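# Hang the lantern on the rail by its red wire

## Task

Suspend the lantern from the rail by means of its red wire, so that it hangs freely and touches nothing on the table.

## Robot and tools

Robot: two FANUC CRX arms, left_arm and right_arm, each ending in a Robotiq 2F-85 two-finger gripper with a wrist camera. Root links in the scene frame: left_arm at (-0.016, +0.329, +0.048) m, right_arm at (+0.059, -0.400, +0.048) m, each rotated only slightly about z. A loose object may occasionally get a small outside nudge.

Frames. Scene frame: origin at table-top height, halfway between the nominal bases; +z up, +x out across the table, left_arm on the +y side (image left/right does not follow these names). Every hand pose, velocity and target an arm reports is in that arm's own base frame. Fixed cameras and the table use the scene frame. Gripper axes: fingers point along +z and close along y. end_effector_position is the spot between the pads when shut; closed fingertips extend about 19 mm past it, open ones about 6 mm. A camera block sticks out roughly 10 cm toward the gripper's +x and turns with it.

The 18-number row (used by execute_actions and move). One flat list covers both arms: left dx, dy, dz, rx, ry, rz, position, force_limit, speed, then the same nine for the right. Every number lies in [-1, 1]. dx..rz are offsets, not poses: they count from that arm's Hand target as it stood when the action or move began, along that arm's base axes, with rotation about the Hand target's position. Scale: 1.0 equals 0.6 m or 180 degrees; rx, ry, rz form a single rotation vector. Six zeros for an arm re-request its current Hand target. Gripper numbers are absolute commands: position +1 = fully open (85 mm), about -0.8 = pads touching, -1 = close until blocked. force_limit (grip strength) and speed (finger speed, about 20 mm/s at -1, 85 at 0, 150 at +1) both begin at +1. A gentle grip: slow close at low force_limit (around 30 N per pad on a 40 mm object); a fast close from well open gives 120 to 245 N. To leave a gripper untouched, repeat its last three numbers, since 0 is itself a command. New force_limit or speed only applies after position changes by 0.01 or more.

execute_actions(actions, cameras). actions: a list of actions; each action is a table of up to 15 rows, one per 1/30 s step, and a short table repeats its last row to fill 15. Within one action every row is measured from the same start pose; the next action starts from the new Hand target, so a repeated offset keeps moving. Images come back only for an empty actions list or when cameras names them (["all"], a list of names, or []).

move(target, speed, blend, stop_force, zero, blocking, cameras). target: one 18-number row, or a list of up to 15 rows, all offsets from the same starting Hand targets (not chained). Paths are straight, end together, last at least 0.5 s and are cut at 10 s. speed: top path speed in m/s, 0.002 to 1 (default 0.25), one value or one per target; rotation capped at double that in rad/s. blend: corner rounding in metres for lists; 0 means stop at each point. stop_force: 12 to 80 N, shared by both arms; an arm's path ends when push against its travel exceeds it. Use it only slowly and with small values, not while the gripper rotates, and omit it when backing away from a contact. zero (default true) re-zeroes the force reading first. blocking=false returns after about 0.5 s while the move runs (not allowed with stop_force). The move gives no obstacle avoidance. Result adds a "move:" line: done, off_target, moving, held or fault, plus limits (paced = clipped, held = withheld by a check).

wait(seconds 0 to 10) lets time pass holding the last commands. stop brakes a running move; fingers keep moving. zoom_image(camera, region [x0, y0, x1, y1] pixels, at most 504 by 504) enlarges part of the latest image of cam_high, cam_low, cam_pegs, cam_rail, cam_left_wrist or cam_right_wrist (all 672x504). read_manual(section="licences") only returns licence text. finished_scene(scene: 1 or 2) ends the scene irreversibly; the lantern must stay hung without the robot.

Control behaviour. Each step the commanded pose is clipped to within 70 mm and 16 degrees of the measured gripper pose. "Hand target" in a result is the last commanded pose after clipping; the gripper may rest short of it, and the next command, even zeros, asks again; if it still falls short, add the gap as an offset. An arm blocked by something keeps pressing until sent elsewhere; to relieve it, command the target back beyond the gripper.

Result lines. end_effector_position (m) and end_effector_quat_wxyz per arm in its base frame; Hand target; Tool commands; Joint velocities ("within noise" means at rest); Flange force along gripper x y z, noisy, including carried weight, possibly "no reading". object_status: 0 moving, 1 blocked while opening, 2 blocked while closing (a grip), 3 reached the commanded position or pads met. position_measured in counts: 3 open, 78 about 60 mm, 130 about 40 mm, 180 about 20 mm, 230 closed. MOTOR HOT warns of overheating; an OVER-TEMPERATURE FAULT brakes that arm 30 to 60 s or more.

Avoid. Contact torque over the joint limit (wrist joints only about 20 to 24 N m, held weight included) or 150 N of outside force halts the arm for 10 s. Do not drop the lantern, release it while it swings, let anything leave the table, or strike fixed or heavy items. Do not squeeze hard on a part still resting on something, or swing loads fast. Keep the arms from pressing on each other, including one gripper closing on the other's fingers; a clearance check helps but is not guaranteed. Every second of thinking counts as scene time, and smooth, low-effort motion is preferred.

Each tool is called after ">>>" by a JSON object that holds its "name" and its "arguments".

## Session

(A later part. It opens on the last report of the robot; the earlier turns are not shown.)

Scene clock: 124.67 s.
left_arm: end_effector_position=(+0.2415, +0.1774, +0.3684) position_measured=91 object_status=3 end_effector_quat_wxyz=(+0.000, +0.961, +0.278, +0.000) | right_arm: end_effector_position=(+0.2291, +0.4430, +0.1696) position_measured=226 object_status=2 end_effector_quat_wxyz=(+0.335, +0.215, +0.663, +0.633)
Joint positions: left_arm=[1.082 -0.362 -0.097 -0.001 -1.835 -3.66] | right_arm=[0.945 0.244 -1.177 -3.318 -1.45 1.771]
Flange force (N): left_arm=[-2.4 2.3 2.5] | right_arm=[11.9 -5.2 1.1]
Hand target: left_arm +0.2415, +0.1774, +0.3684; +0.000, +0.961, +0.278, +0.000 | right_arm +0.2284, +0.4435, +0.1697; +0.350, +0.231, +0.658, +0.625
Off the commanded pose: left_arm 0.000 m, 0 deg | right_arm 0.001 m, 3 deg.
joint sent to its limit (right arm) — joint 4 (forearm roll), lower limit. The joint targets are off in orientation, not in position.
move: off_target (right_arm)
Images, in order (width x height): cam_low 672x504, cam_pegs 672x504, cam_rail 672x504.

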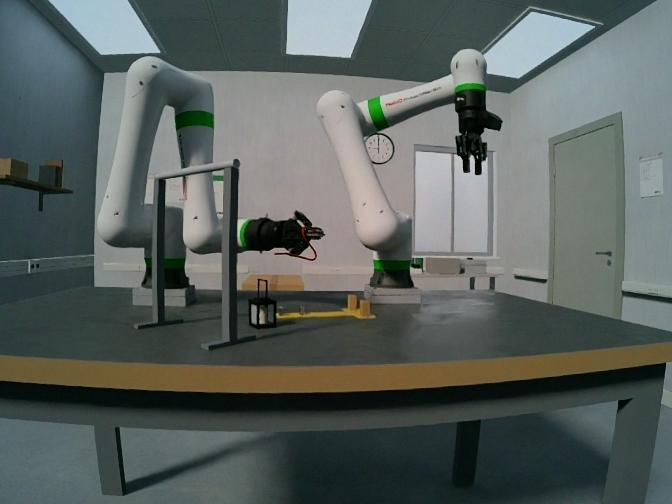

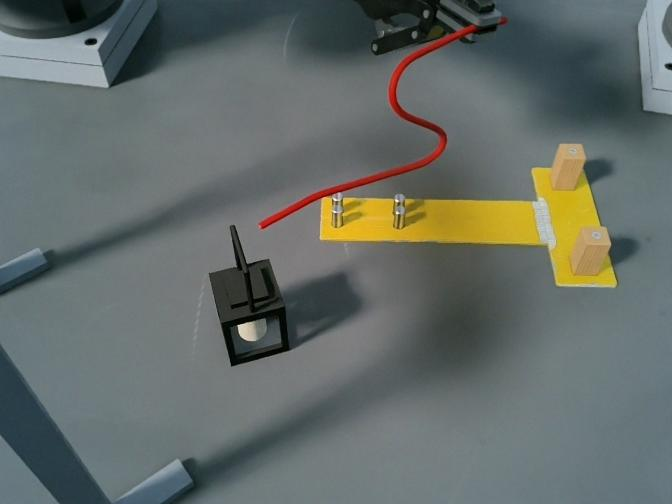

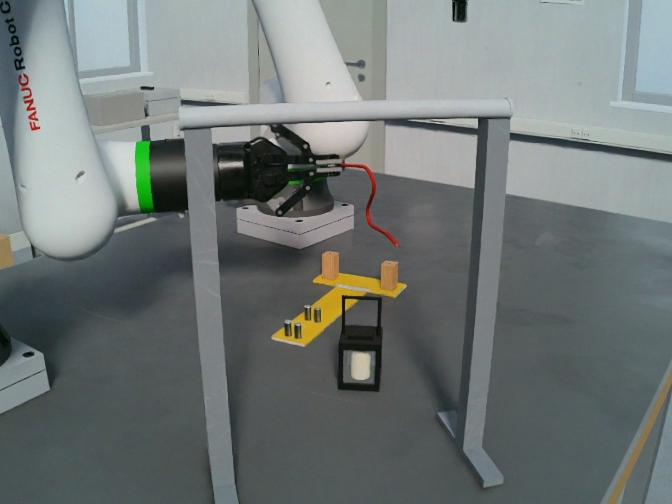

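>>> {"name": "move", "arguments": {"target": [[0,0,0,0,0,0,0.3,0,-1,-0.07,0.0,0,0,0,0,-1,0,-1],[0,0,0,0,0,0,0.3,0,-1,-0.07,0.0,-0.108,0,0,0,-1,0,-1]], "speed": 0.1, "cameras": ["cam_low","cam_pegs","cam_rail"]}}

>>> {"name": "zoom_image", "arguments": {"camera": "cam_low", "region": [220, 240, 340, 330]}}

>>> {"name": "zoom_image", "arguments": {"camera": "cam_rail", "region": [280, 230, 440, 350]}}

Scene clock: 128.33 s.
left_arm: end_effector_position=(+0.2415, +0.1774, +0.3684) position_measured=91 object_status=3 end_effector_quat_wxyz=(+0.000, +0.961, +0.278, +0.000) | right_arm: end_effector_position=(+0.1873, +0.4430, +0.1049) position_measured=226 object_status=2 end_effector_quat_wxyz=(+0.312, +0.191, +0.672, +0.644)
Joint positions: left_arm=[1.082 -0.362 -0.097 -0.001 -1.835 -3.66] | right_arm=[1.015 0.599 -1.173 -3.318 -1.792 1.711]
Flange force (N): left_arm=[-2.0 1.7 2.1] | right_arm=no reading
Hand target: left_arm +0.2415, +0.1774, +0.3684; +0.000, +0.961, +0.278, +0.000 | right_arm +0.1864, +0.4435, +0.1049; +0.350, +0.231, +0.658, +0.625
Off the commanded pose: left_arm 0.000 m, 0 deg | right_arm 0.001 m, 7 deg.
joint sent to its limit (right arm) — joint 4 (forearm roll), lower limit. The joint targets are off in orientation, not in position.
move: off_target (right_arm)
Images, in order (width x height): cam_low 672x504, cam_pegs 672x504, cam_rail 672x504.

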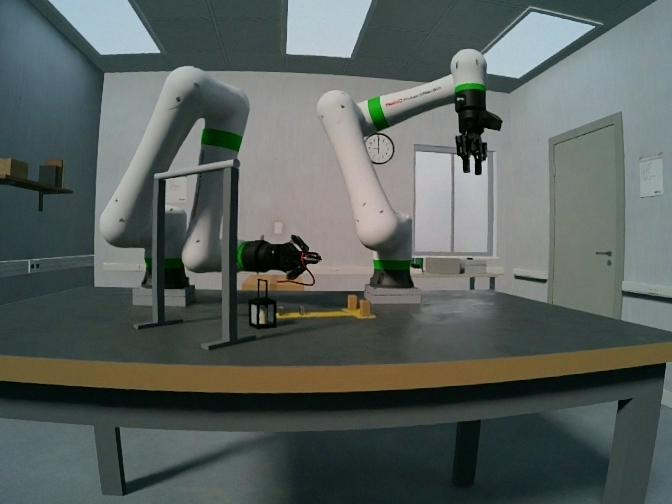

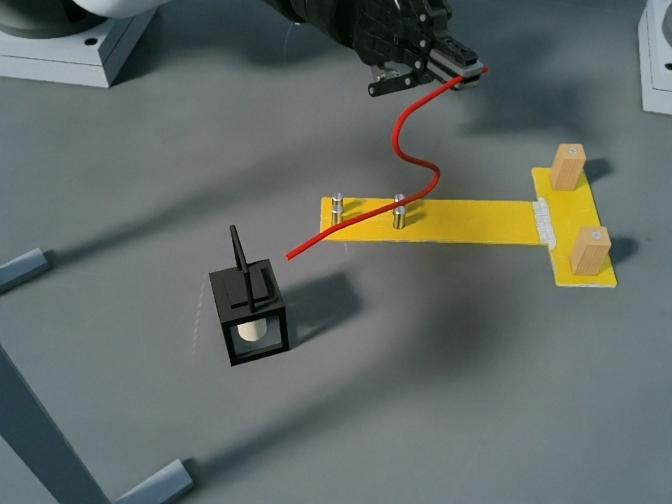

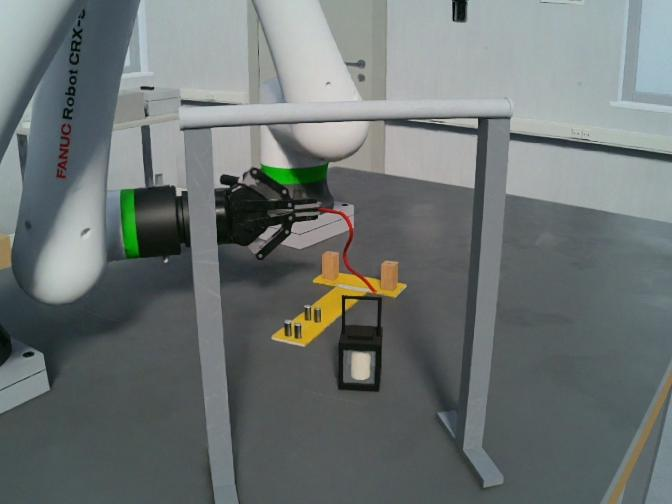

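Scaled by 4.200 from the camera's 672x504 image, which has a finer 960x720 frame.

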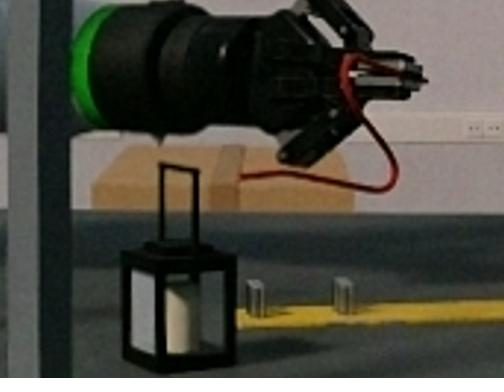

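Scaled by 3.150 from the camera's 672x504 image, which has a finer 960x720 frame.

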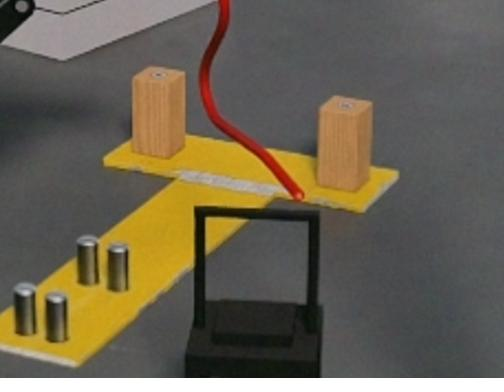

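>>> {"name": "move", "arguments": {"target": [[0,0,0,0,0,0,0.3,0,-1,-0.018,-0.011,-0.012,0,0,0,-1,0,-1],[0,0,0,0,0,0,0.3,0,-1,0.007,-0.049,-0.012,0,0,0,-1,0,-1]], "speed": 0.04, "cameras": ["cam_low","cam_pegs","cam_rail"]}}

>>> {"name": "zoom_image", "arguments": {"camera": "cam_low", "region": [220, 240, 340, 330]}}

>>> {"name": "zoom_image", "arguments": {"camera": "cam_rail", "region": [280, 230, 440, 350]}}

Scene clock: 132.57 s.
left_arm: end_effector_position=(+0.2415, +0.1774, +0.3684) position_measured=91 object_status=3 end_effector_quat_wxyz=(+0.000, +0.961, +0.278, +0.000) | right_arm: end_effector_position=(+0.1918, +0.4149, +0.0969) position_measured=226 object_status=2 end_effector_quat_wxyz=(+0.335, +0.195, +0.646, +0.658)
Joint positions: left_arm=[1.082 -0.362 -0.097 -0.001 -1.835 -3.66] | right_arm=[0.962 0.792 -1.185 -3.318 -2.061 1.678]
Flange force (N): left_arm=[-2.2 2.0 2.3] | right_arm=no reading
Hand target: left_arm +0.2415, +0.1774, +0.3684; +0.000, +0.961, +0.278, +0.000 | right_arm +0.1906, +0.4141, +0.0977; +0.350, +0.231, +0.658, +0.625
Off the commanded pose: left_arm 0.000 m, 0 deg | right_arm 0.002 m, 6 deg.
joint sent to its limit (right arm) — joint 3 (elbow), lower limit, where the elbow is as bent as it goes; joint 4 (forearm roll), lower limit. The joint targets are off in orientation, not in position.
move: off_target (right_arm)
Images, in order (width x height): cam_low 672x504, cam_pegs 672x504, cam_rail 672x504.

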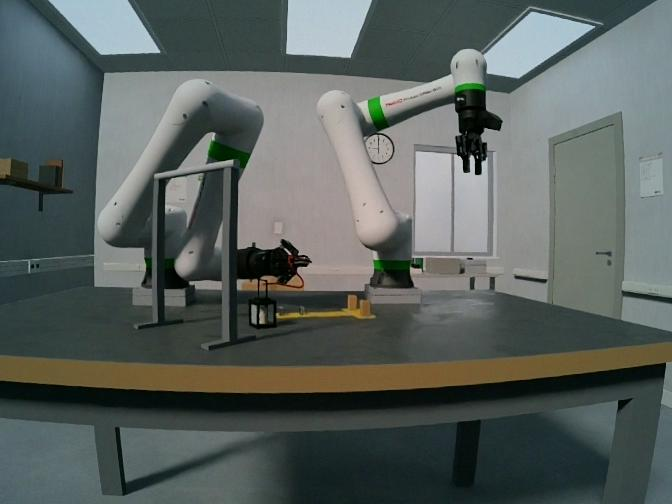

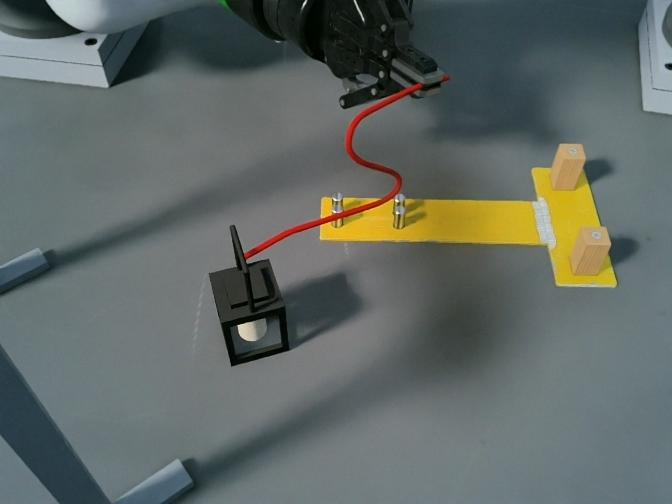

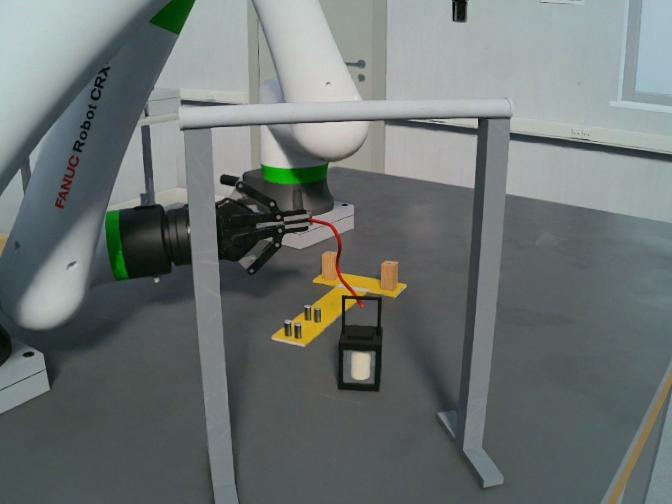

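Scaled by 4.200 from the camera's 672x504 image, which has a finer 960x720 frame.

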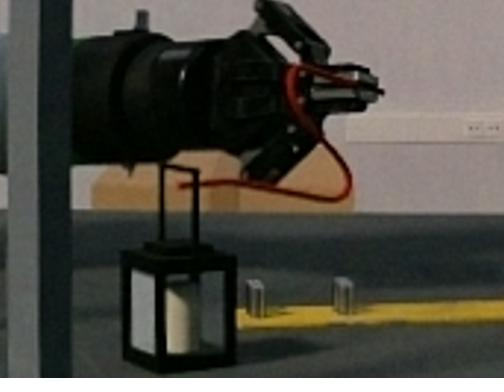

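Scaled by 3.150 from the camera's 672x504 image, which has a finer 960x720 frame.

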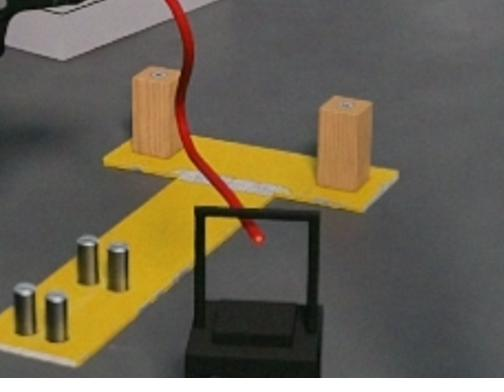

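>>> {"name": "move", "arguments": {"target": [[0,0,0,0,0,0,0.3,0,-1,0.042,-0.063,0.004,0,0,0,-1,0,-1]], "speed": 0.04, "cameras": ["cam_low","cam_pegs","cam_rail"]}}

>>> {"name": "zoom_image", "arguments": {"camera": "cam_low", "region": [220, 240, 340, 330]}}

>>> {"name": "zoom_image", "arguments": {"camera": "cam_rail", "region": [280, 230, 440, 350]}}

Scene clock: 133.37 s.
left_arm: end_effector_position=(+0.2415, +0.1774, +0.3684) position_measured=91 object_status=3 end_effector_quat_wxyz=(+0.000, +0.961, +0.278, +0.000) | right_arm: end_effector_position=(+0.1932, +0.4136, +0.0968) position_measured=226 object_status=2 end_effector_quat_wxyz=(+0.335, +0.196, +0.646, +0.657)
Joint positions: left_arm=[1.082 -0.362 -0.097 -0.001 -1.835 -3.66] | right_arm=[0.952 0.796 -1.185 -3.308 -2.065 1.681]
Flange force (N): left_arm=[-2.4 2.0 2.3] | right_arm=no reading
Hand target: left_arm +0.2415, +0.1774, +0.3684; +0.000, +0.961, +0.278, +0.000 | right_arm +0.1932, +0.4136, +0.0968; +0.335, +0.196, +0.646, +0.657 (not the last commanded pose)
Off the commanded pose: left_arm 0.000 m, 0 deg | right_arm 0.044 m, 6 deg.
move: held (right_arm; a check stopped the path); limits=held
pose unreachable (right arm): on one or more control steps of this call, first in action 0 (counted from 0), this arm could not follow its commanded pose, so it was not sent that pose on those steps. It may still have moved: this result reports where it is.
cause: moving toward the commanded pose would bring two parts of the arm too close to each other (joints 2 (shoulder) to 4 (forearm roll) lie between them).
Images, in order (width x height): cam_low 672x504, cam_pegs 672x504, cam_rail 672x504.

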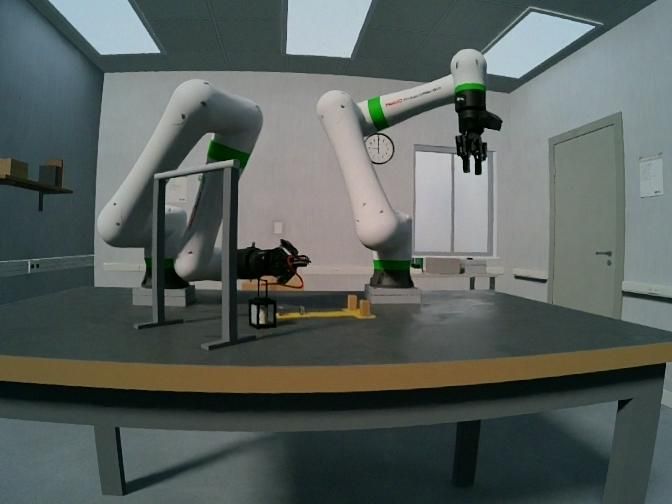

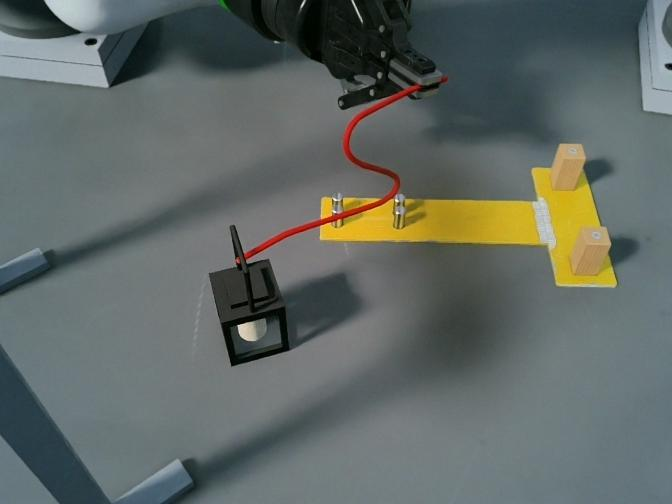

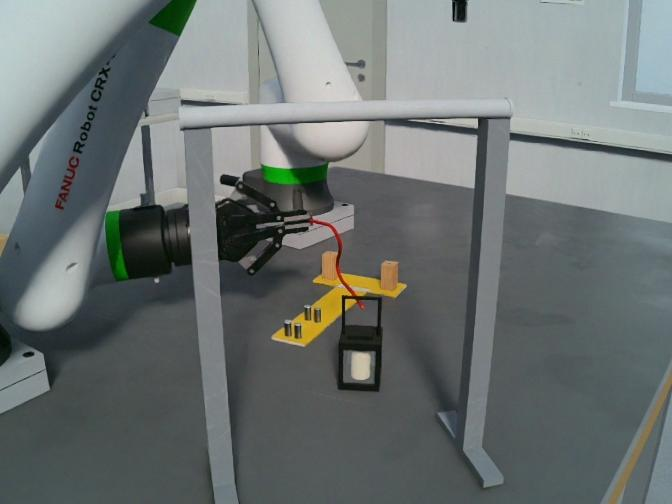

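Scaled by 4.200 from the camera's 672x504 image, which has a finer 960x720 frame.

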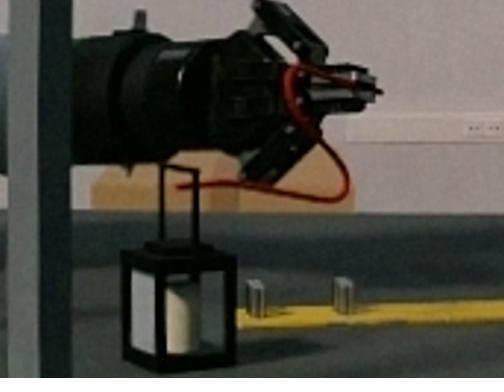

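Scaled by 3.150 from the camera's 672x504 image, which has a finer 960x720 frame.

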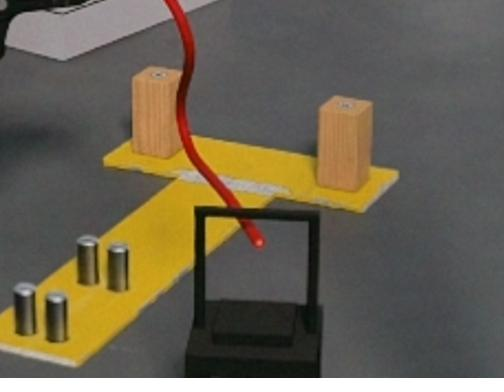

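>>> {"name": "move", "arguments": {"target": [[0,0,0,0,0,0,0.3,0,-1,-0.03,0.065,0.012,0,0,0,-1,0,-1],[0,0,0,0,0,0,0.3,0,-1,-0.01,0.1,0.12,0,0,0,-1,0,-1]], "speed": [0.05,0.15], "cameras": ["cam_rail"]}}

>>> {"name": "move", "arguments": {"target": [[0,0,0,0,0,0,0.3,0,-1,0.21,0.04,0.18,0,0,0,-1,0,-1],[0,0,0,0,0,0,0.3,0,-1,0.3,-0.45,0.46,0,0,0,-1,0,-1],[0,0,0,0,0,0,0.3,0,-1,0.3,-1.08,0.46,0,0,0,-1,0,-1]], "blend": 0.04, "cameras": ["cam_rail","cam_high"]}}

Scene clock: 136.60 s.
left_arm: end_effector_position=(+0.2415, +0.1774, +0.3684) position_measured=91 object_status=3 end_effector_quat_wxyz=(+0.000, +0.961, +0.278, +0.000) | right_arm: end_effector_position=(+0.1880, +0.4732, +0.1688) position_measured=226 object_status=2 end_effector_quat_wxyz=(+0.315, +0.172, +0.652, +0.668)
Joint positions: left_arm=[1.082 -0.362 -0.097 -0.001 -1.835 -3.66] | right_arm=[1.048 0.364 -1.14 -3.318 -1.595 1.765]
Flange force (N): left_arm=[-2.6 1.8 2.5] | right_arm=[12.9 -8.2 -1.8]
Hand target: left_arm +0.2415, +0.1774, +0.3684; +0.000, +0.961, +0.278, +0.000 | right_arm +0.1872, +0.4736, +0.1688; +0.335, +0.196, +0.646, +0.657
Off the commanded pose: left_arm 0.000 m, 0 deg | right_arm 0.001 m, 4 deg.
joint sent to its limit (right arm) — joint 4 (forearm roll), lower limit. The joint targets are off in orientation, not in position.
move: off_target (right_arm)
Images, in order (width x height): cam_rail 672x504.

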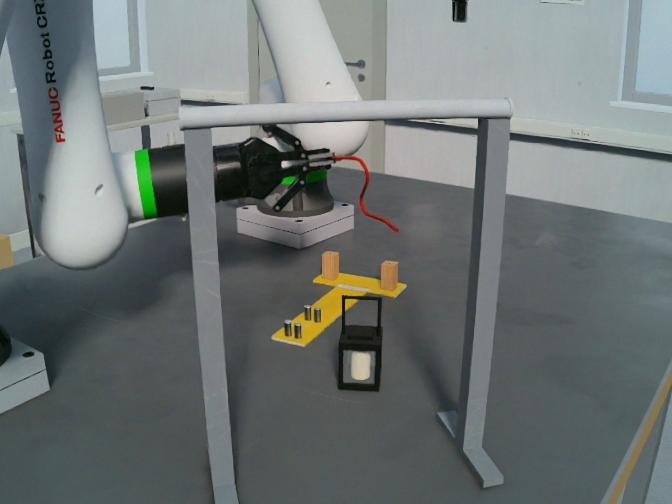

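every number of target 3 of 3 must lie in its column's range; nothing of the call was run

>>> {"name": "move", "arguments": {"target": [[0,0,0,0,0,0,0.3,0,-1,0.21,0.04,0.18,0,0,0,-1,0,-1],[0,0,0,0,0,0,0.3,0,-1,0.3,-0.42,0.46,0,0,0,-1,0,-1],[0,0,0,0,0,0,0.3,0,-1,0.3,-1,0.46,0,0,0,-1,0,-1]], "blend": 0.04, "cameras": ["cam_rail","cam_high"]}}

>>> {"name": "move", "arguments": {"target": [[0.1,-0.45,-0.15,0,0,0,0.3,0,-1,0,0,0,0,0,0,-1,0,-1],[0.344,-0.9595,-0.26,0,0,0,0.3,0,-1,0,0,0,0,0,0,-1,0,-1],[0.344,-0.9595,-0.488,0,0,0,0.3,0,-1,0,0,0,0,0,0,-1,0,-1]], "speed": [0.25,0.25,0.08], "blend": [0.05,0,0], "cameras": ["cam_left_wrist","cam_high"]}}

Scene clock: 141.00 s.
left_arm: end_effector_position=(+0.2415, +0.1774, +0.3684) position_measured=91 object_status=3 end_effector_quat_wxyz=(+0.000, +0.961, +0.278, +0.000) | right_arm: end_effector_position=(+0.3672, -0.1264, +0.4448) position_measured=226 object_status=2 end_effector_quat_wxyz=(+0.335, +0.196, +0.646, +0.657)
Joint positions: left_arm=[1.082 -0.362 -0.097 -0.001 -1.835 -3.66] | right_arm=[-1.179 -0.076 -0.187 -1.619 -1.99 0.259]
Flange force (N): left_arm=[-2.6 1.7 2.4] | right_arm=[-8.4 -0.2 -0.8]
Hand target: left_arm +0.2415, +0.1774, +0.3684; +0.000, +0.961, +0.278, +0.000 | right_arm +0.3672, -0.1264, +0.4448; +0.335, +0.196, +0.646, +0.657
Off the commanded pose: left_arm 0.000 m, 0 deg | right_arm 0.000 m, 0 deg.
move: done; limits=paced
Images, in order (width x height): cam_high 672x504, cam_rail 672x504.

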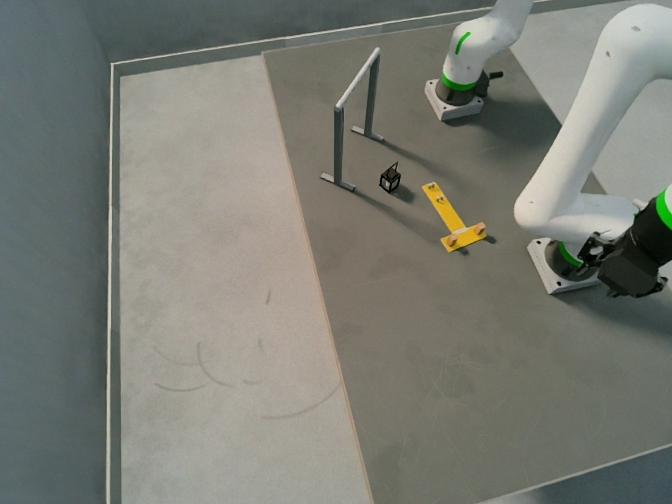

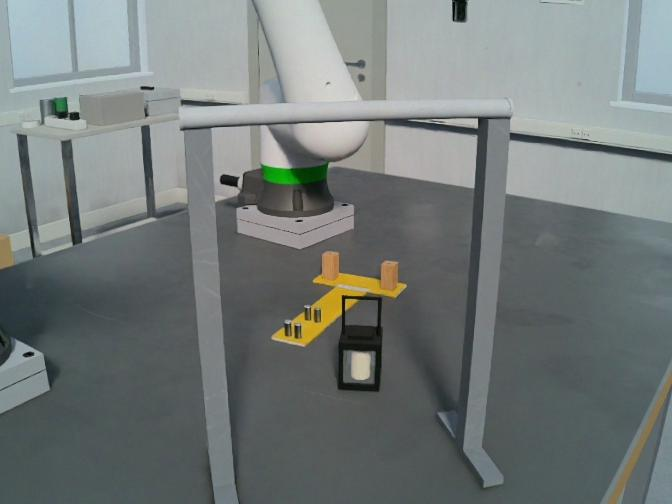

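Scene clock: 145.97 s.
left_arm: end_effector_position=(+0.4479, -0.3983, +0.0756) position_measured=91 object_status=3 end_effector_quat_wxyz=(+0.000, +0.961, +0.278, +0.000) | right_arm: end_effector_position=(+0.3672, -0.1264, +0.4448) position_measured=226 object_status=2 end_effector_quat_wxyz=(+0.335, +0.196, +0.646, +0.657)
Joint positions: left_arm=[-0.508 0.474 0.088 -0.001 -1.185 -2.07] | right_arm=[-1.179 -0.076 -0.187 -1.619 -1.99 0.259]
Flange force (N): left_arm=[-2.0 -3.8 -0.9] | right_arm=[-7.2 -0.8 0.0]
Hand target: left_arm +0.4479, -0.3983, +0.0756; +0.000, +0.961, +0.278, +0.000 | right_arm +0.3672, -0.1264, +0.4448; +0.335, +0.196, +0.646, +0.657
Off the commanded pose: left_arm 0.000 m, 0 deg | right_arm 0.000 m, 0 deg.
move: done
camera_calibration:
cam_left_wrist: T_world_to_cam=[[0.532426, -0.846386, 0.0123576, -0.575994], [-0.801577, -0.499439, 0.328687, 0.153375], [-0.272024, -0.184907, -0.944358, 0.250292], [0, 0, 0, 1]] pos_world=[0.497701, -0.364631, 0.19307]
Images, in order (width x height): cam_high 672x504, cam_left_wrist 672x504.

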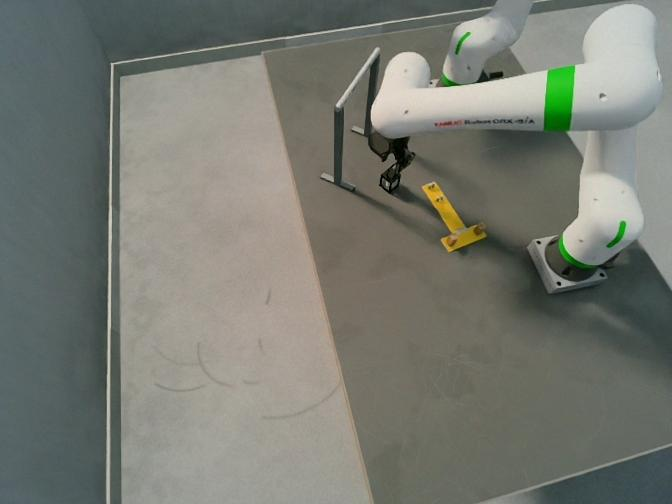

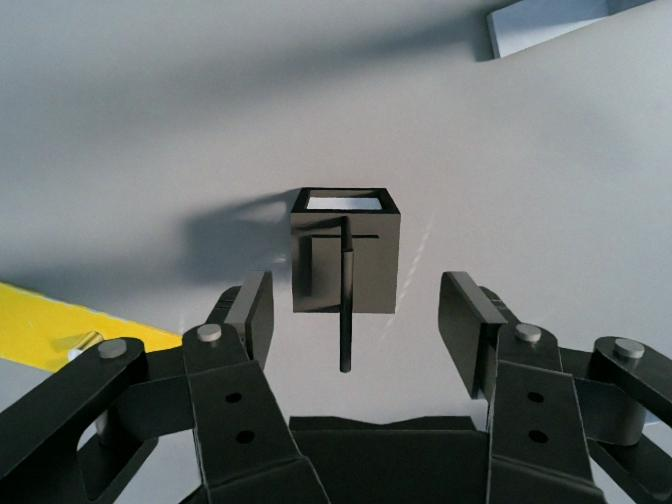

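>>> {"name": "move", "arguments": {"target": [[-0.0025,0.0045,0,0,0,0,0.3,0,-1,0,0,0,0,0,0,-1,0,-1]], "speed": 0.05}}

>>> {"name": "move", "arguments": {"target": [[0,0,0,0,0,0,-1,0,-1,0,0,0,0,0,0,-1,0,-1],[0,0,0.03,0,0,0,-1,0,-1,0,0,0,0,0,0,-1,0,-1],[0.035,0.085,0.03,0,0,0,-1,0,-1,0,0,0,0,0,0,-1,0,-1],[0.035,0.085,-0.0005,0,0,0,-1,0,-1,0,0,0,0,0,0,-1,0,-1]], "speed": [0.05,0.05,0.08,0.03], "cameras": ["cam_rail","cam_pegs"]}}

>>> {"name": "move", "arguments": {"target": [[0,0,0.001,0,0,0,0.3,0,-1,0,0,0,0,0,0,-1,0,-1],[0,0,0.14,0,0,0,0.3,0,-1,0,0,0,0,0,0,-1,0,-1],[-0.25,0.5,0.34,0,0,0,0.3,0,-1,0,0,0,0,0,0,-1,0,-1],[-0.35,0.95,0.49,0,0,0,0.3,0,-1,0,0,0,0,0,0,-1,0,-1]], "speed": [0.05,0.08,0.25,0.3], "blend": [0,0.01,0.05,0], "cameras": ["cam_rail","cam_pegs"]}}

Scene clock: 146.97 s.
left_arm: end_effector_position=(+0.4464, -0.3955, +0.0755) position_measured=91 object_status=3 end_effector_quat_wxyz=(+0.000, +0.961, +0.278, +0.000) | right_arm: end_effector_position=(+0.3672, -0.1264, +0.4448) position_measured=226 object_status=2 end_effector_quat_wxyz=(+0.335, +0.196, +0.646, +0.657)
Joint positions: left_arm=[-0.506 0.467 0.078 -0.001 -1.182 -2.073] | right_arm=[-1.179 -0.076 -0.187 -1.619 -1.99 0.259]
Flange force (N): left_arm=[-2.3 -4.1 -0.2] | right_arm=[-7.3 -0.8 -0.3]
Hand target: left_arm +0.4464, -0.3956, +0.0756; +0.000, +0.961, +0.278, +0.000 | right_arm +0.3672, -0.1264, +0.4448; +0.335, +0.196, +0.646, +0.657
Off the commanded pose: left_arm 0.000 m, 0 deg | right_arm 0.000 m, 0 deg.
move: done

Scene clock: 152.50 s.
left_arm: end_effector_position=(+0.4674, -0.3446, +0.0753) position_measured=230 object_status=3 end_effector_quat_wxyz=(+0.000, +0.961, +0.278, +0.000) | right_arm: end_effector_position=(+0.3672, -0.1264, +0.4448) position_measured=226 object_status=2 end_effector_quat_wxyz=(+0.335, +0.196, +0.646, +0.657)
Joint positions: left_arm=[-0.41 0.431 0.025 -0.001 -1.165 -2.169] | right_arm=[-1.179 -0.076 -0.187 -1.619 -1.99 0.259]
Flange force (N): left_arm=[-2.1 -4.7 -5.4] | right_arm=[-7.0 -0.5 0.2]
Hand target: left_arm +0.4674, -0.3446, +0.0753; +0.000, +0.961, +0.278, +0.000 | right_arm +0.3672, -0.1264, +0.4448; +0.335, +0.196, +0.646, +0.657
Off the commanded pose: left_arm 0.000 m, 0 deg | right_arm 0.000 m, 0 deg.
move: done
Images, in order (width x height): cam_pegs 672x504, cam_rail 672x504.

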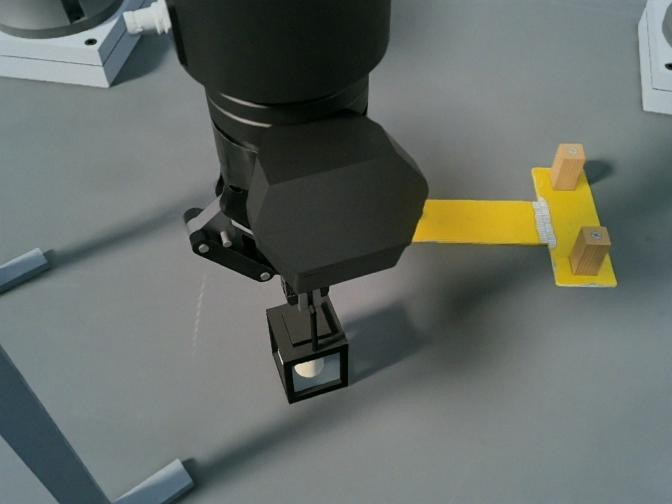

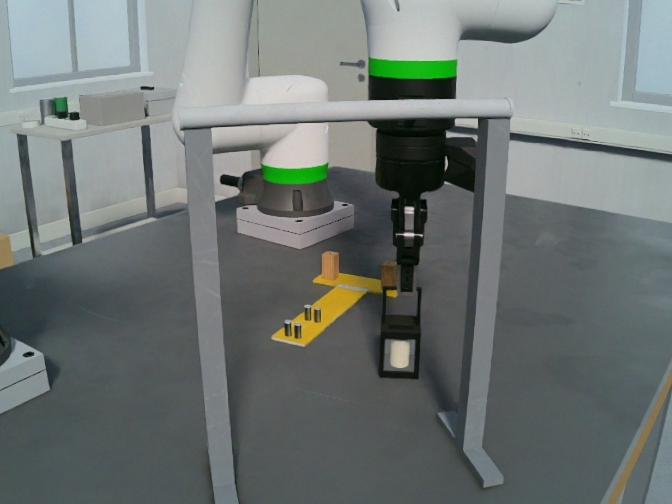

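Scene clock: 159.33 s.
left_arm: end_effector_position=(+0.2574, +0.2254, +0.3693) position_measured=91 object_status=3 end_effector_quat_wxyz=(+0.000, +0.961, +0.278, +0.000) | right_arm: end_effector_position=(+0.3672, -0.1264, +0.4448) position_measured=226 object_status=2 end_effector_quat_wxyz=(+0.335, +0.196, +0.646, +0.657)
Joint positions: left_arm=[1.108 -0.251 -0.018 -0.001 -1.804 -3.687] | right_arm=[-1.179 -0.076 -0.187 -1.619 -1.99 0.259]
Flange force (N): left_arm=[-3.3 0.8 3.0] | right_arm=[-6.9 -1.0 -0.3]
Hand target: left_arm +0.2574, +0.2254, +0.3693; +0.000, +0.961, +0.278, +0.000 | right_arm +0.3672, -0.1264, +0.4448; +0.335, +0.196, +0.646, +0.657
Off the commanded pose: left_arm 0.000 m, 0 deg | right_arm 0.000 m, 0 deg.
move: done
Images, in order (width x height): cam_pegs 672x504, cam_rail 672x504.

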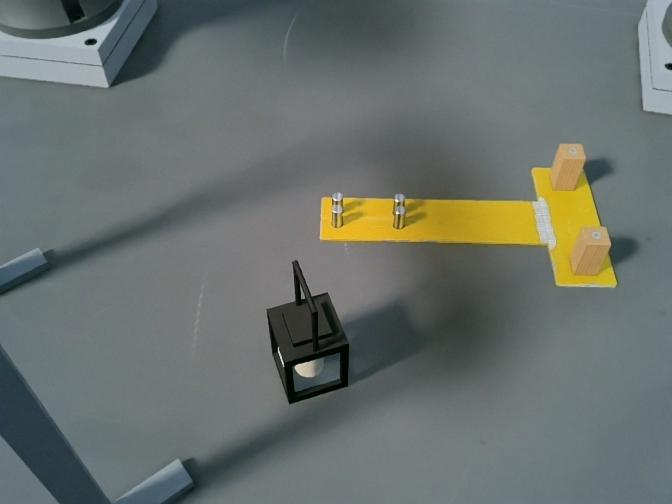

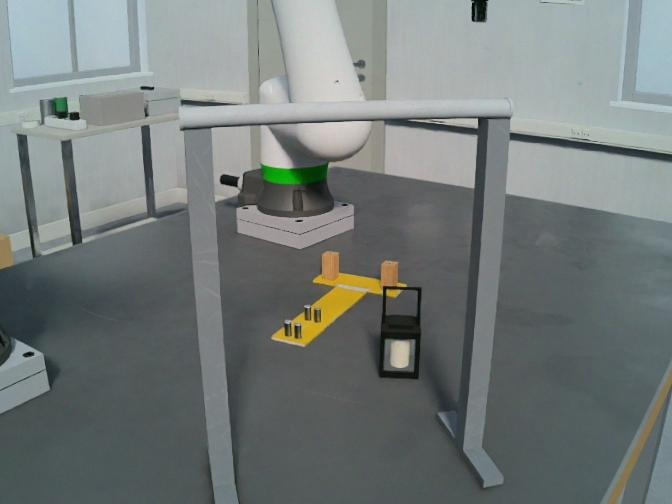

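>>> {"name": "move", "arguments": {"target": [[0,0,0,0,0,0,0.3,0,-1,0,0.58,0,0,0,0,-1,0,-1],[0,0,0,0,0,0,0.3,0,-1,-0.095,1.0,-0.13,0,0,0,-1,0,-1]], "blend": 0.04}}

>>> {"name": "move", "arguments": {"target": [[0,0,0,0,0,0,0.3,0,-1,-0.11,0.06,-0.22,0,0,0,-1,0,-1],[0,0,0,0,0,0,0.3,0,-1,-0.167,0.05,-0.4,0,0,0,-1,0,-1]], "blend": 0.03, "speed": 0.15, "cameras": ["cam_low","cam_pegs","cam_rail"]}}

>>> {"name": "zoom_image", "arguments": {"camera": "cam_low", "region": [220, 240, 340, 330]}}

Scene clock: 163.60 s.
left_arm: end_effector_position=(+0.2574, +0.2254, +0.3693) position_measured=91 object_status=3 end_effector_quat_wxyz=(+0.000, +0.961, +0.278, +0.000) | right_arm: end_effector_position=(+0.3102, +0.4736, +0.3668) position_measured=226 object_status=2 end_effector_quat_wxyz=(+0.335, +0.196, +0.646, +0.657)
Joint positions: left_arm=[1.108 -0.251 -0.018 -0.001 -1.804 -3.687] | right_arm=[0.707 -0.313 -0.843 -2.975 -0.626 1.603]
Flange force (N): left_arm=[-3.1 1.8 2.2] | right_arm=no reading
Hand target: left_arm +0.2574, +0.2254, +0.3693; +0.000, +0.961, +0.278, +0.000 | right_arm +0.3102, +0.4736, +0.3668; +0.335, +0.196, +0.646, +0.657
Off the commanded pose: left_arm 0.000 m, 0 deg | right_arm 0.000 m, 0 deg.
move: done

Scene clock: 165.90 s.
left_arm: end_effector_position=(+0.2574, +0.2254, +0.3693) position_measured=91 object_status=3 end_effector_quat_wxyz=(+0.000, +0.961, +0.278, +0.000) | right_arm: end_effector_position=(+0.2107, +0.5032, +0.1268) position_measured=226 object_status=2 end_effector_quat_wxyz=(+0.317, +0.175, +0.652, +0.666)
Joint positions: left_arm=[1.108 -0.251 -0.018 -0.001 -1.804 -3.687] | right_arm=[1.039 0.573 -1.023 -3.318 -1.685 1.748]
Flange force (N): left_arm=[-2.3 1.6 2.2] | right_arm=[9.8 -5.8 -1.1]
Hand target: left_arm +0.2574, +0.2254, +0.3693; +0.000, +0.961, +0.278, +0.000 | right_arm +0.2100, +0.5036, +0.1268; +0.335, +0.196, +0.646, +0.657
Off the commanded pose: left_arm 0.000 m, 0 deg | right_arm 0.001 m, 3 deg.
joint sent to its limit (right arm) — joint 4 (forearm roll), lower limit. The joint targets are off in orientation, not in position.
move: off_target (right_arm)
Images, in order (width x height): cam_low 672x504, cam_pegs 672x504, cam_rail 672x504.

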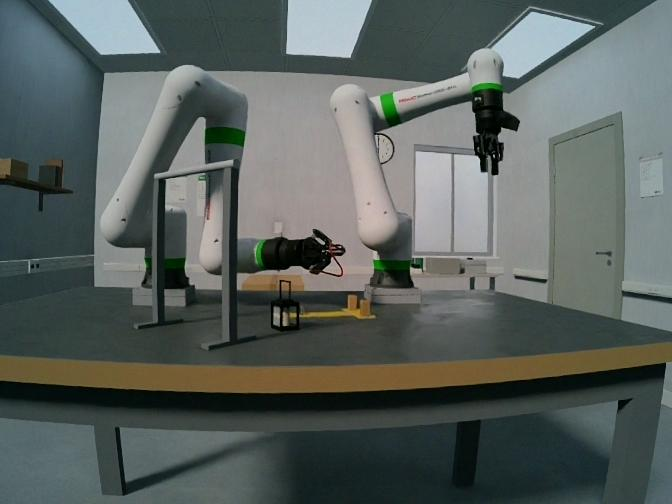

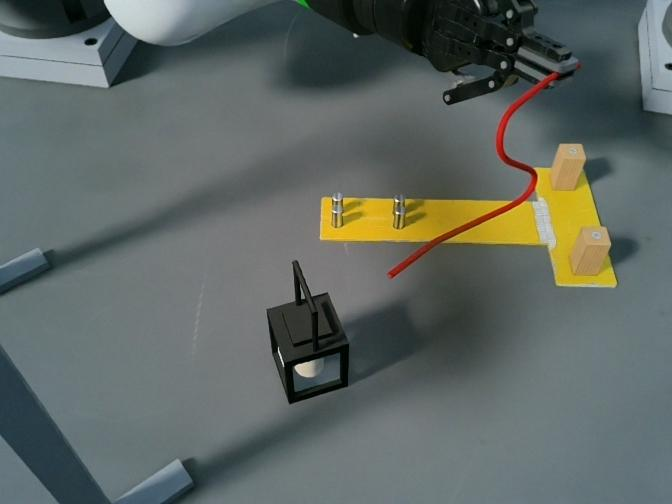

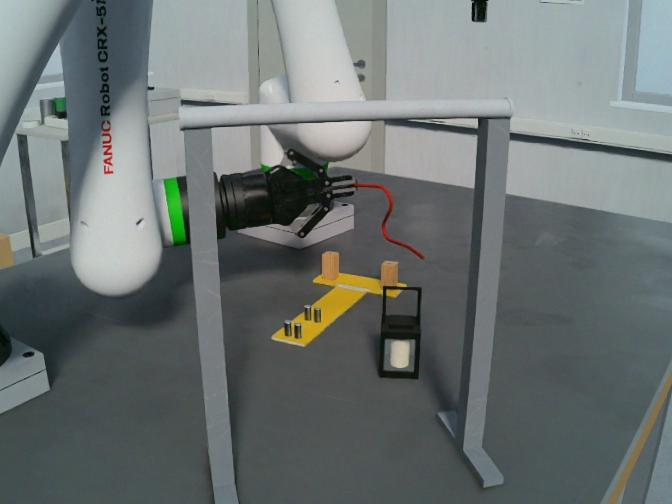

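Scaled by 4.200 from the camera's 672x504 image, which has a finer 960x720 frame.

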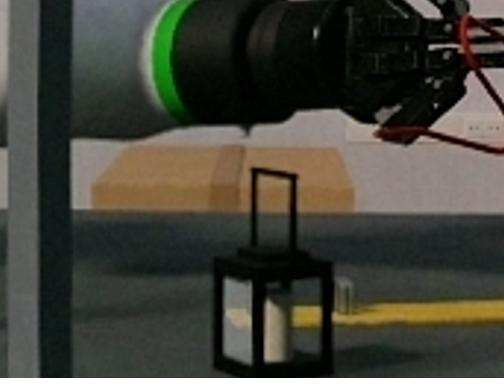

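>>> {"name": "move", "arguments": {"target": [[0,0,0,0,0,0,0.3,0,-1,-0.035,-0.02,-0.055,0,0,0,-1,0,-1],[0,0,0,0,0,0,0.3,0,-1,0.006,-0.082,-0.057,0,0,0,-1,0,-1]], "speed": [0.1,0.05], "cameras": ["cam_low","cam_pegs","cam_rail"]}}

>>> {"name": "zoom_image", "arguments": {"camera": "cam_low", "region": [220, 240, 340, 330]}}

>>> {"name": "zoom_image", "arguments": {"camera": "cam_rail", "region": [320, 230, 480, 350]}}

Scene clock: 168.27 s.
left_arm: end_effector_position=(+0.2574, +0.2254, +0.3693) position_measured=91 object_status=3 end_effector_quat_wxyz=(+0.000, +0.961, +0.278, +0.000) | right_arm: end_effector_position=(+0.2140, +0.4542, +0.0926) position_measured=226 object_status=2 end_effector_quat_wxyz=(+0.333, +0.194, +0.647, +0.658)
Joint positions: left_arm=[1.108 -0.251 -0.018 -0.001 -1.804 -3.687] | right_arm=[0.978 0.745 -1.086 -3.318 -1.916 1.702]
Flange force (N): left_arm=[-2.7 1.3 2.8] | right_arm=no reading
Hand target: left_arm +0.2574, +0.2254, +0.3693; +0.000, +0.961, +0.278, +0.000 | right_arm +0.2136, +0.4544, +0.0926; +0.335, +0.196, +0.646, +0.657
Off the commanded pose: left_arm 0.000 m, 0 deg | right_arm 0.000 m, 0 deg.
joint sent to its limit (right arm) — joint 4 (forearm roll), lower limit. The joint targets still meet the commanded pose.
move: done
Images, in order (width x height): cam_low 672x504, cam_pegs 672x504, cam_rail 672x504.

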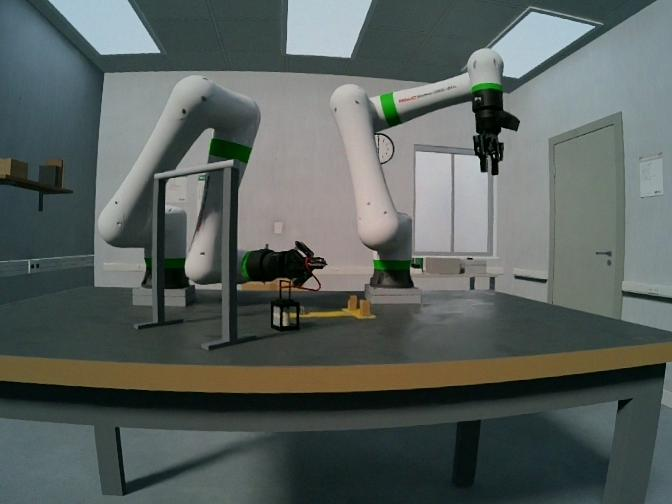

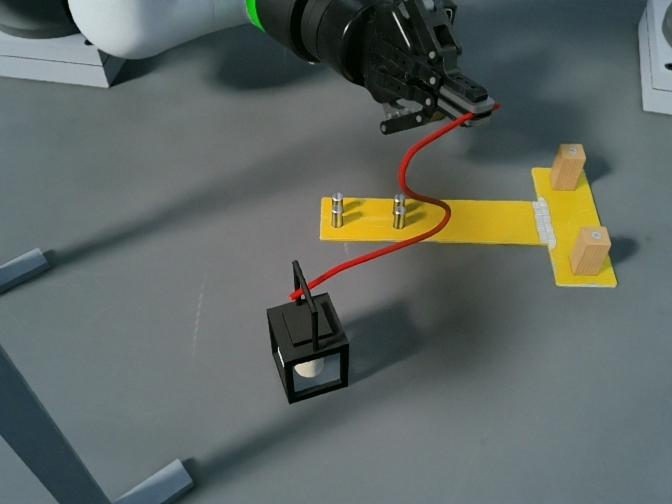

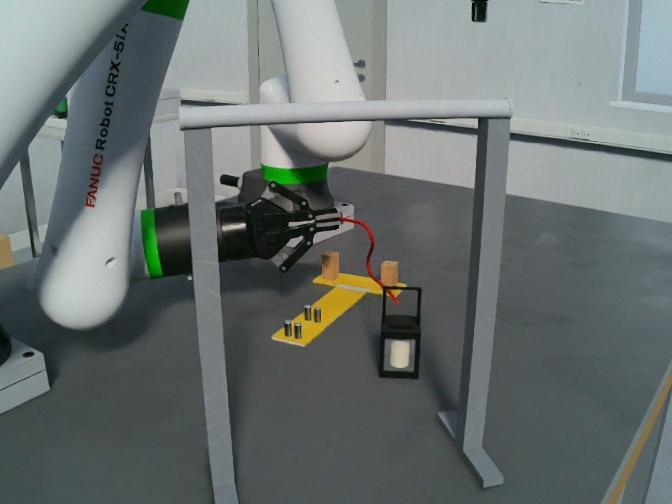

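Scaled by 4.200 from the camera's 672x504 image, which has a finer 960x720 frame.

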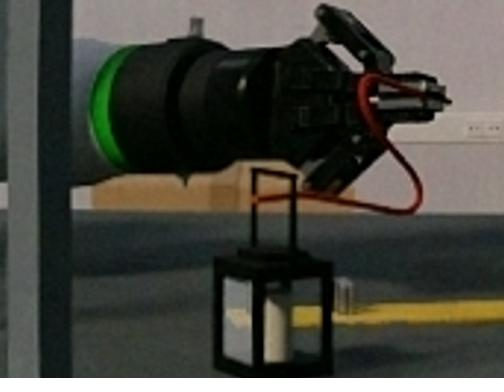

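Scaled by 3.150 from the camera's 672x504 image, which has a finer 960x720 frame.

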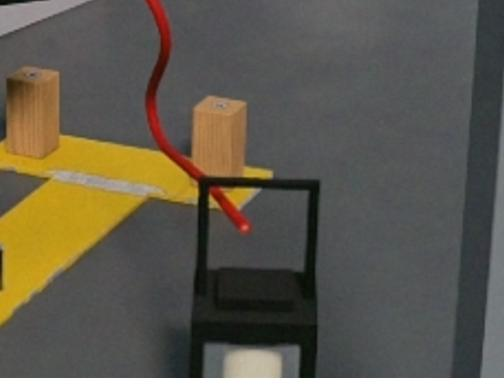

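>>> {"name": "move", "arguments": {"target": [[0,0,0,0,0,0,0.3,0,-1,0.042,-0.046,0.003,0,0,0,-1,0,-1],[0,0,0,0,0,0,0.3,0,-1,0.085,-0.1,0.006,0,0,0,-1,0,-1]], "speed": 0.04, "blend": 0.01, "cameras": ["cam_low","cam_pegs","cam_rail"]}}

>>> {"name": "zoom_image", "arguments": {"camera": "cam_low", "region": [220, 240, 340, 330]}}

>>> {"name": "zoom_image", "arguments": {"camera": "cam_rail", "region": [320, 230, 480, 350]}}

Scene clock: 171.00 s.
left_arm: end_effector_position=(+0.2574, +0.2254, +0.3693) position_measured=91 object_status=3 end_effector_quat_wxyz=(+0.000, +0.961, +0.278, +0.000) | right_arm: end_effector_position=(+0.2646, +0.3944, +0.0962) position_measured=226 object_status=2 end_effector_quat_wxyz=(+0.335, +0.196, +0.646, +0.657)
Joint positions: left_arm=[1.108 -0.251 -0.018 -0.001 -1.804 -3.687] | right_arm=[0.517 0.824 -1.07 -2.83 -1.968 1.845]
Flange force (N): left_arm=[-2.5 1.5 2.3] | right_arm=no reading
Hand target: left_arm +0.2574, +0.2254, +0.3693; +0.000, +0.961, +0.278, +0.000 | right_arm +0.2646, +0.3944, +0.0962; +0.335, +0.196, +0.646, +0.657
Off the commanded pose: left_arm 0.000 m, 0 deg | right_arm 0.000 m, 0 deg.
move: done
Images, in order (width x height): cam_low 672x504, cam_pegs 672x504, cam_rail 672x504.

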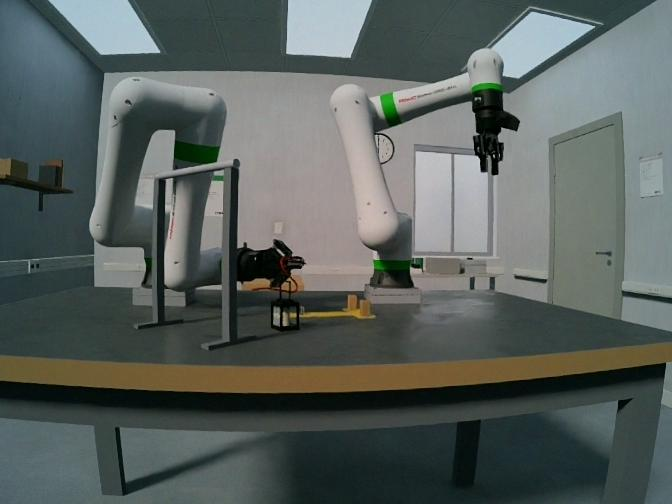

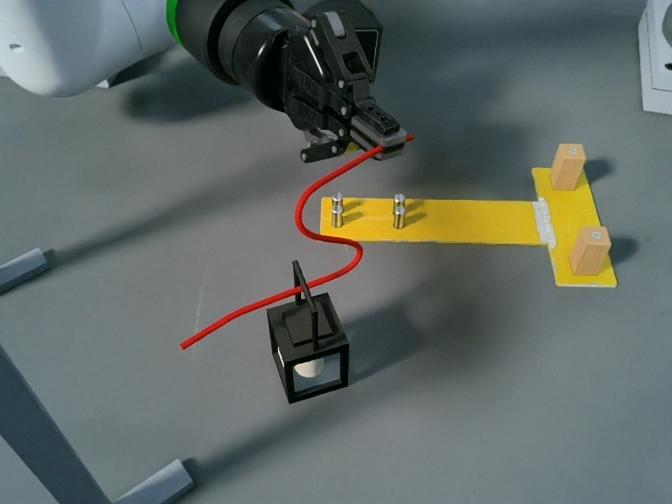

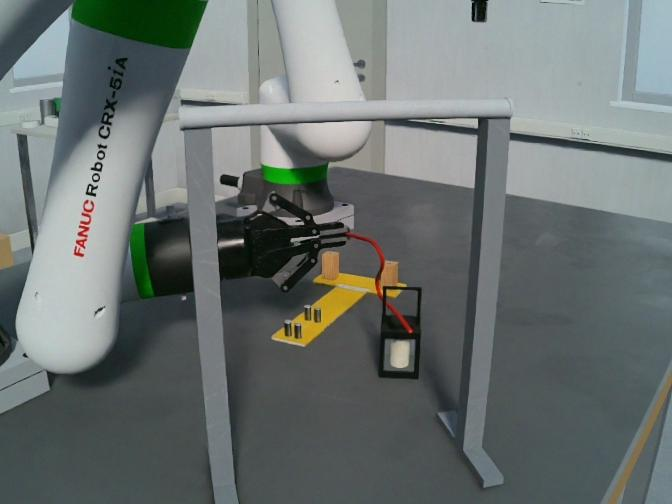

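Scaled by 4.200 from the camera's 672x504 image, which has a finer 960x720 frame.

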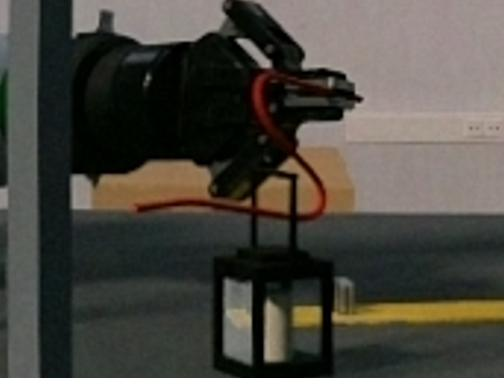

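Scaled by 3.150 from the camera's 672x504 image, which has a finer 960x720 frame.

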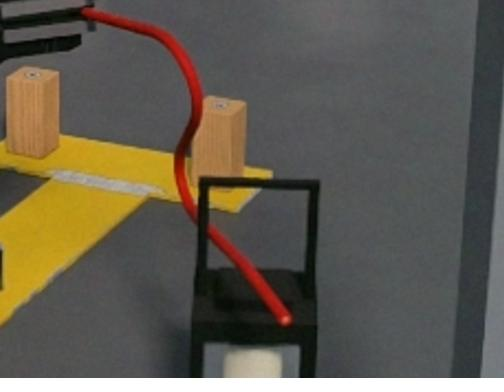

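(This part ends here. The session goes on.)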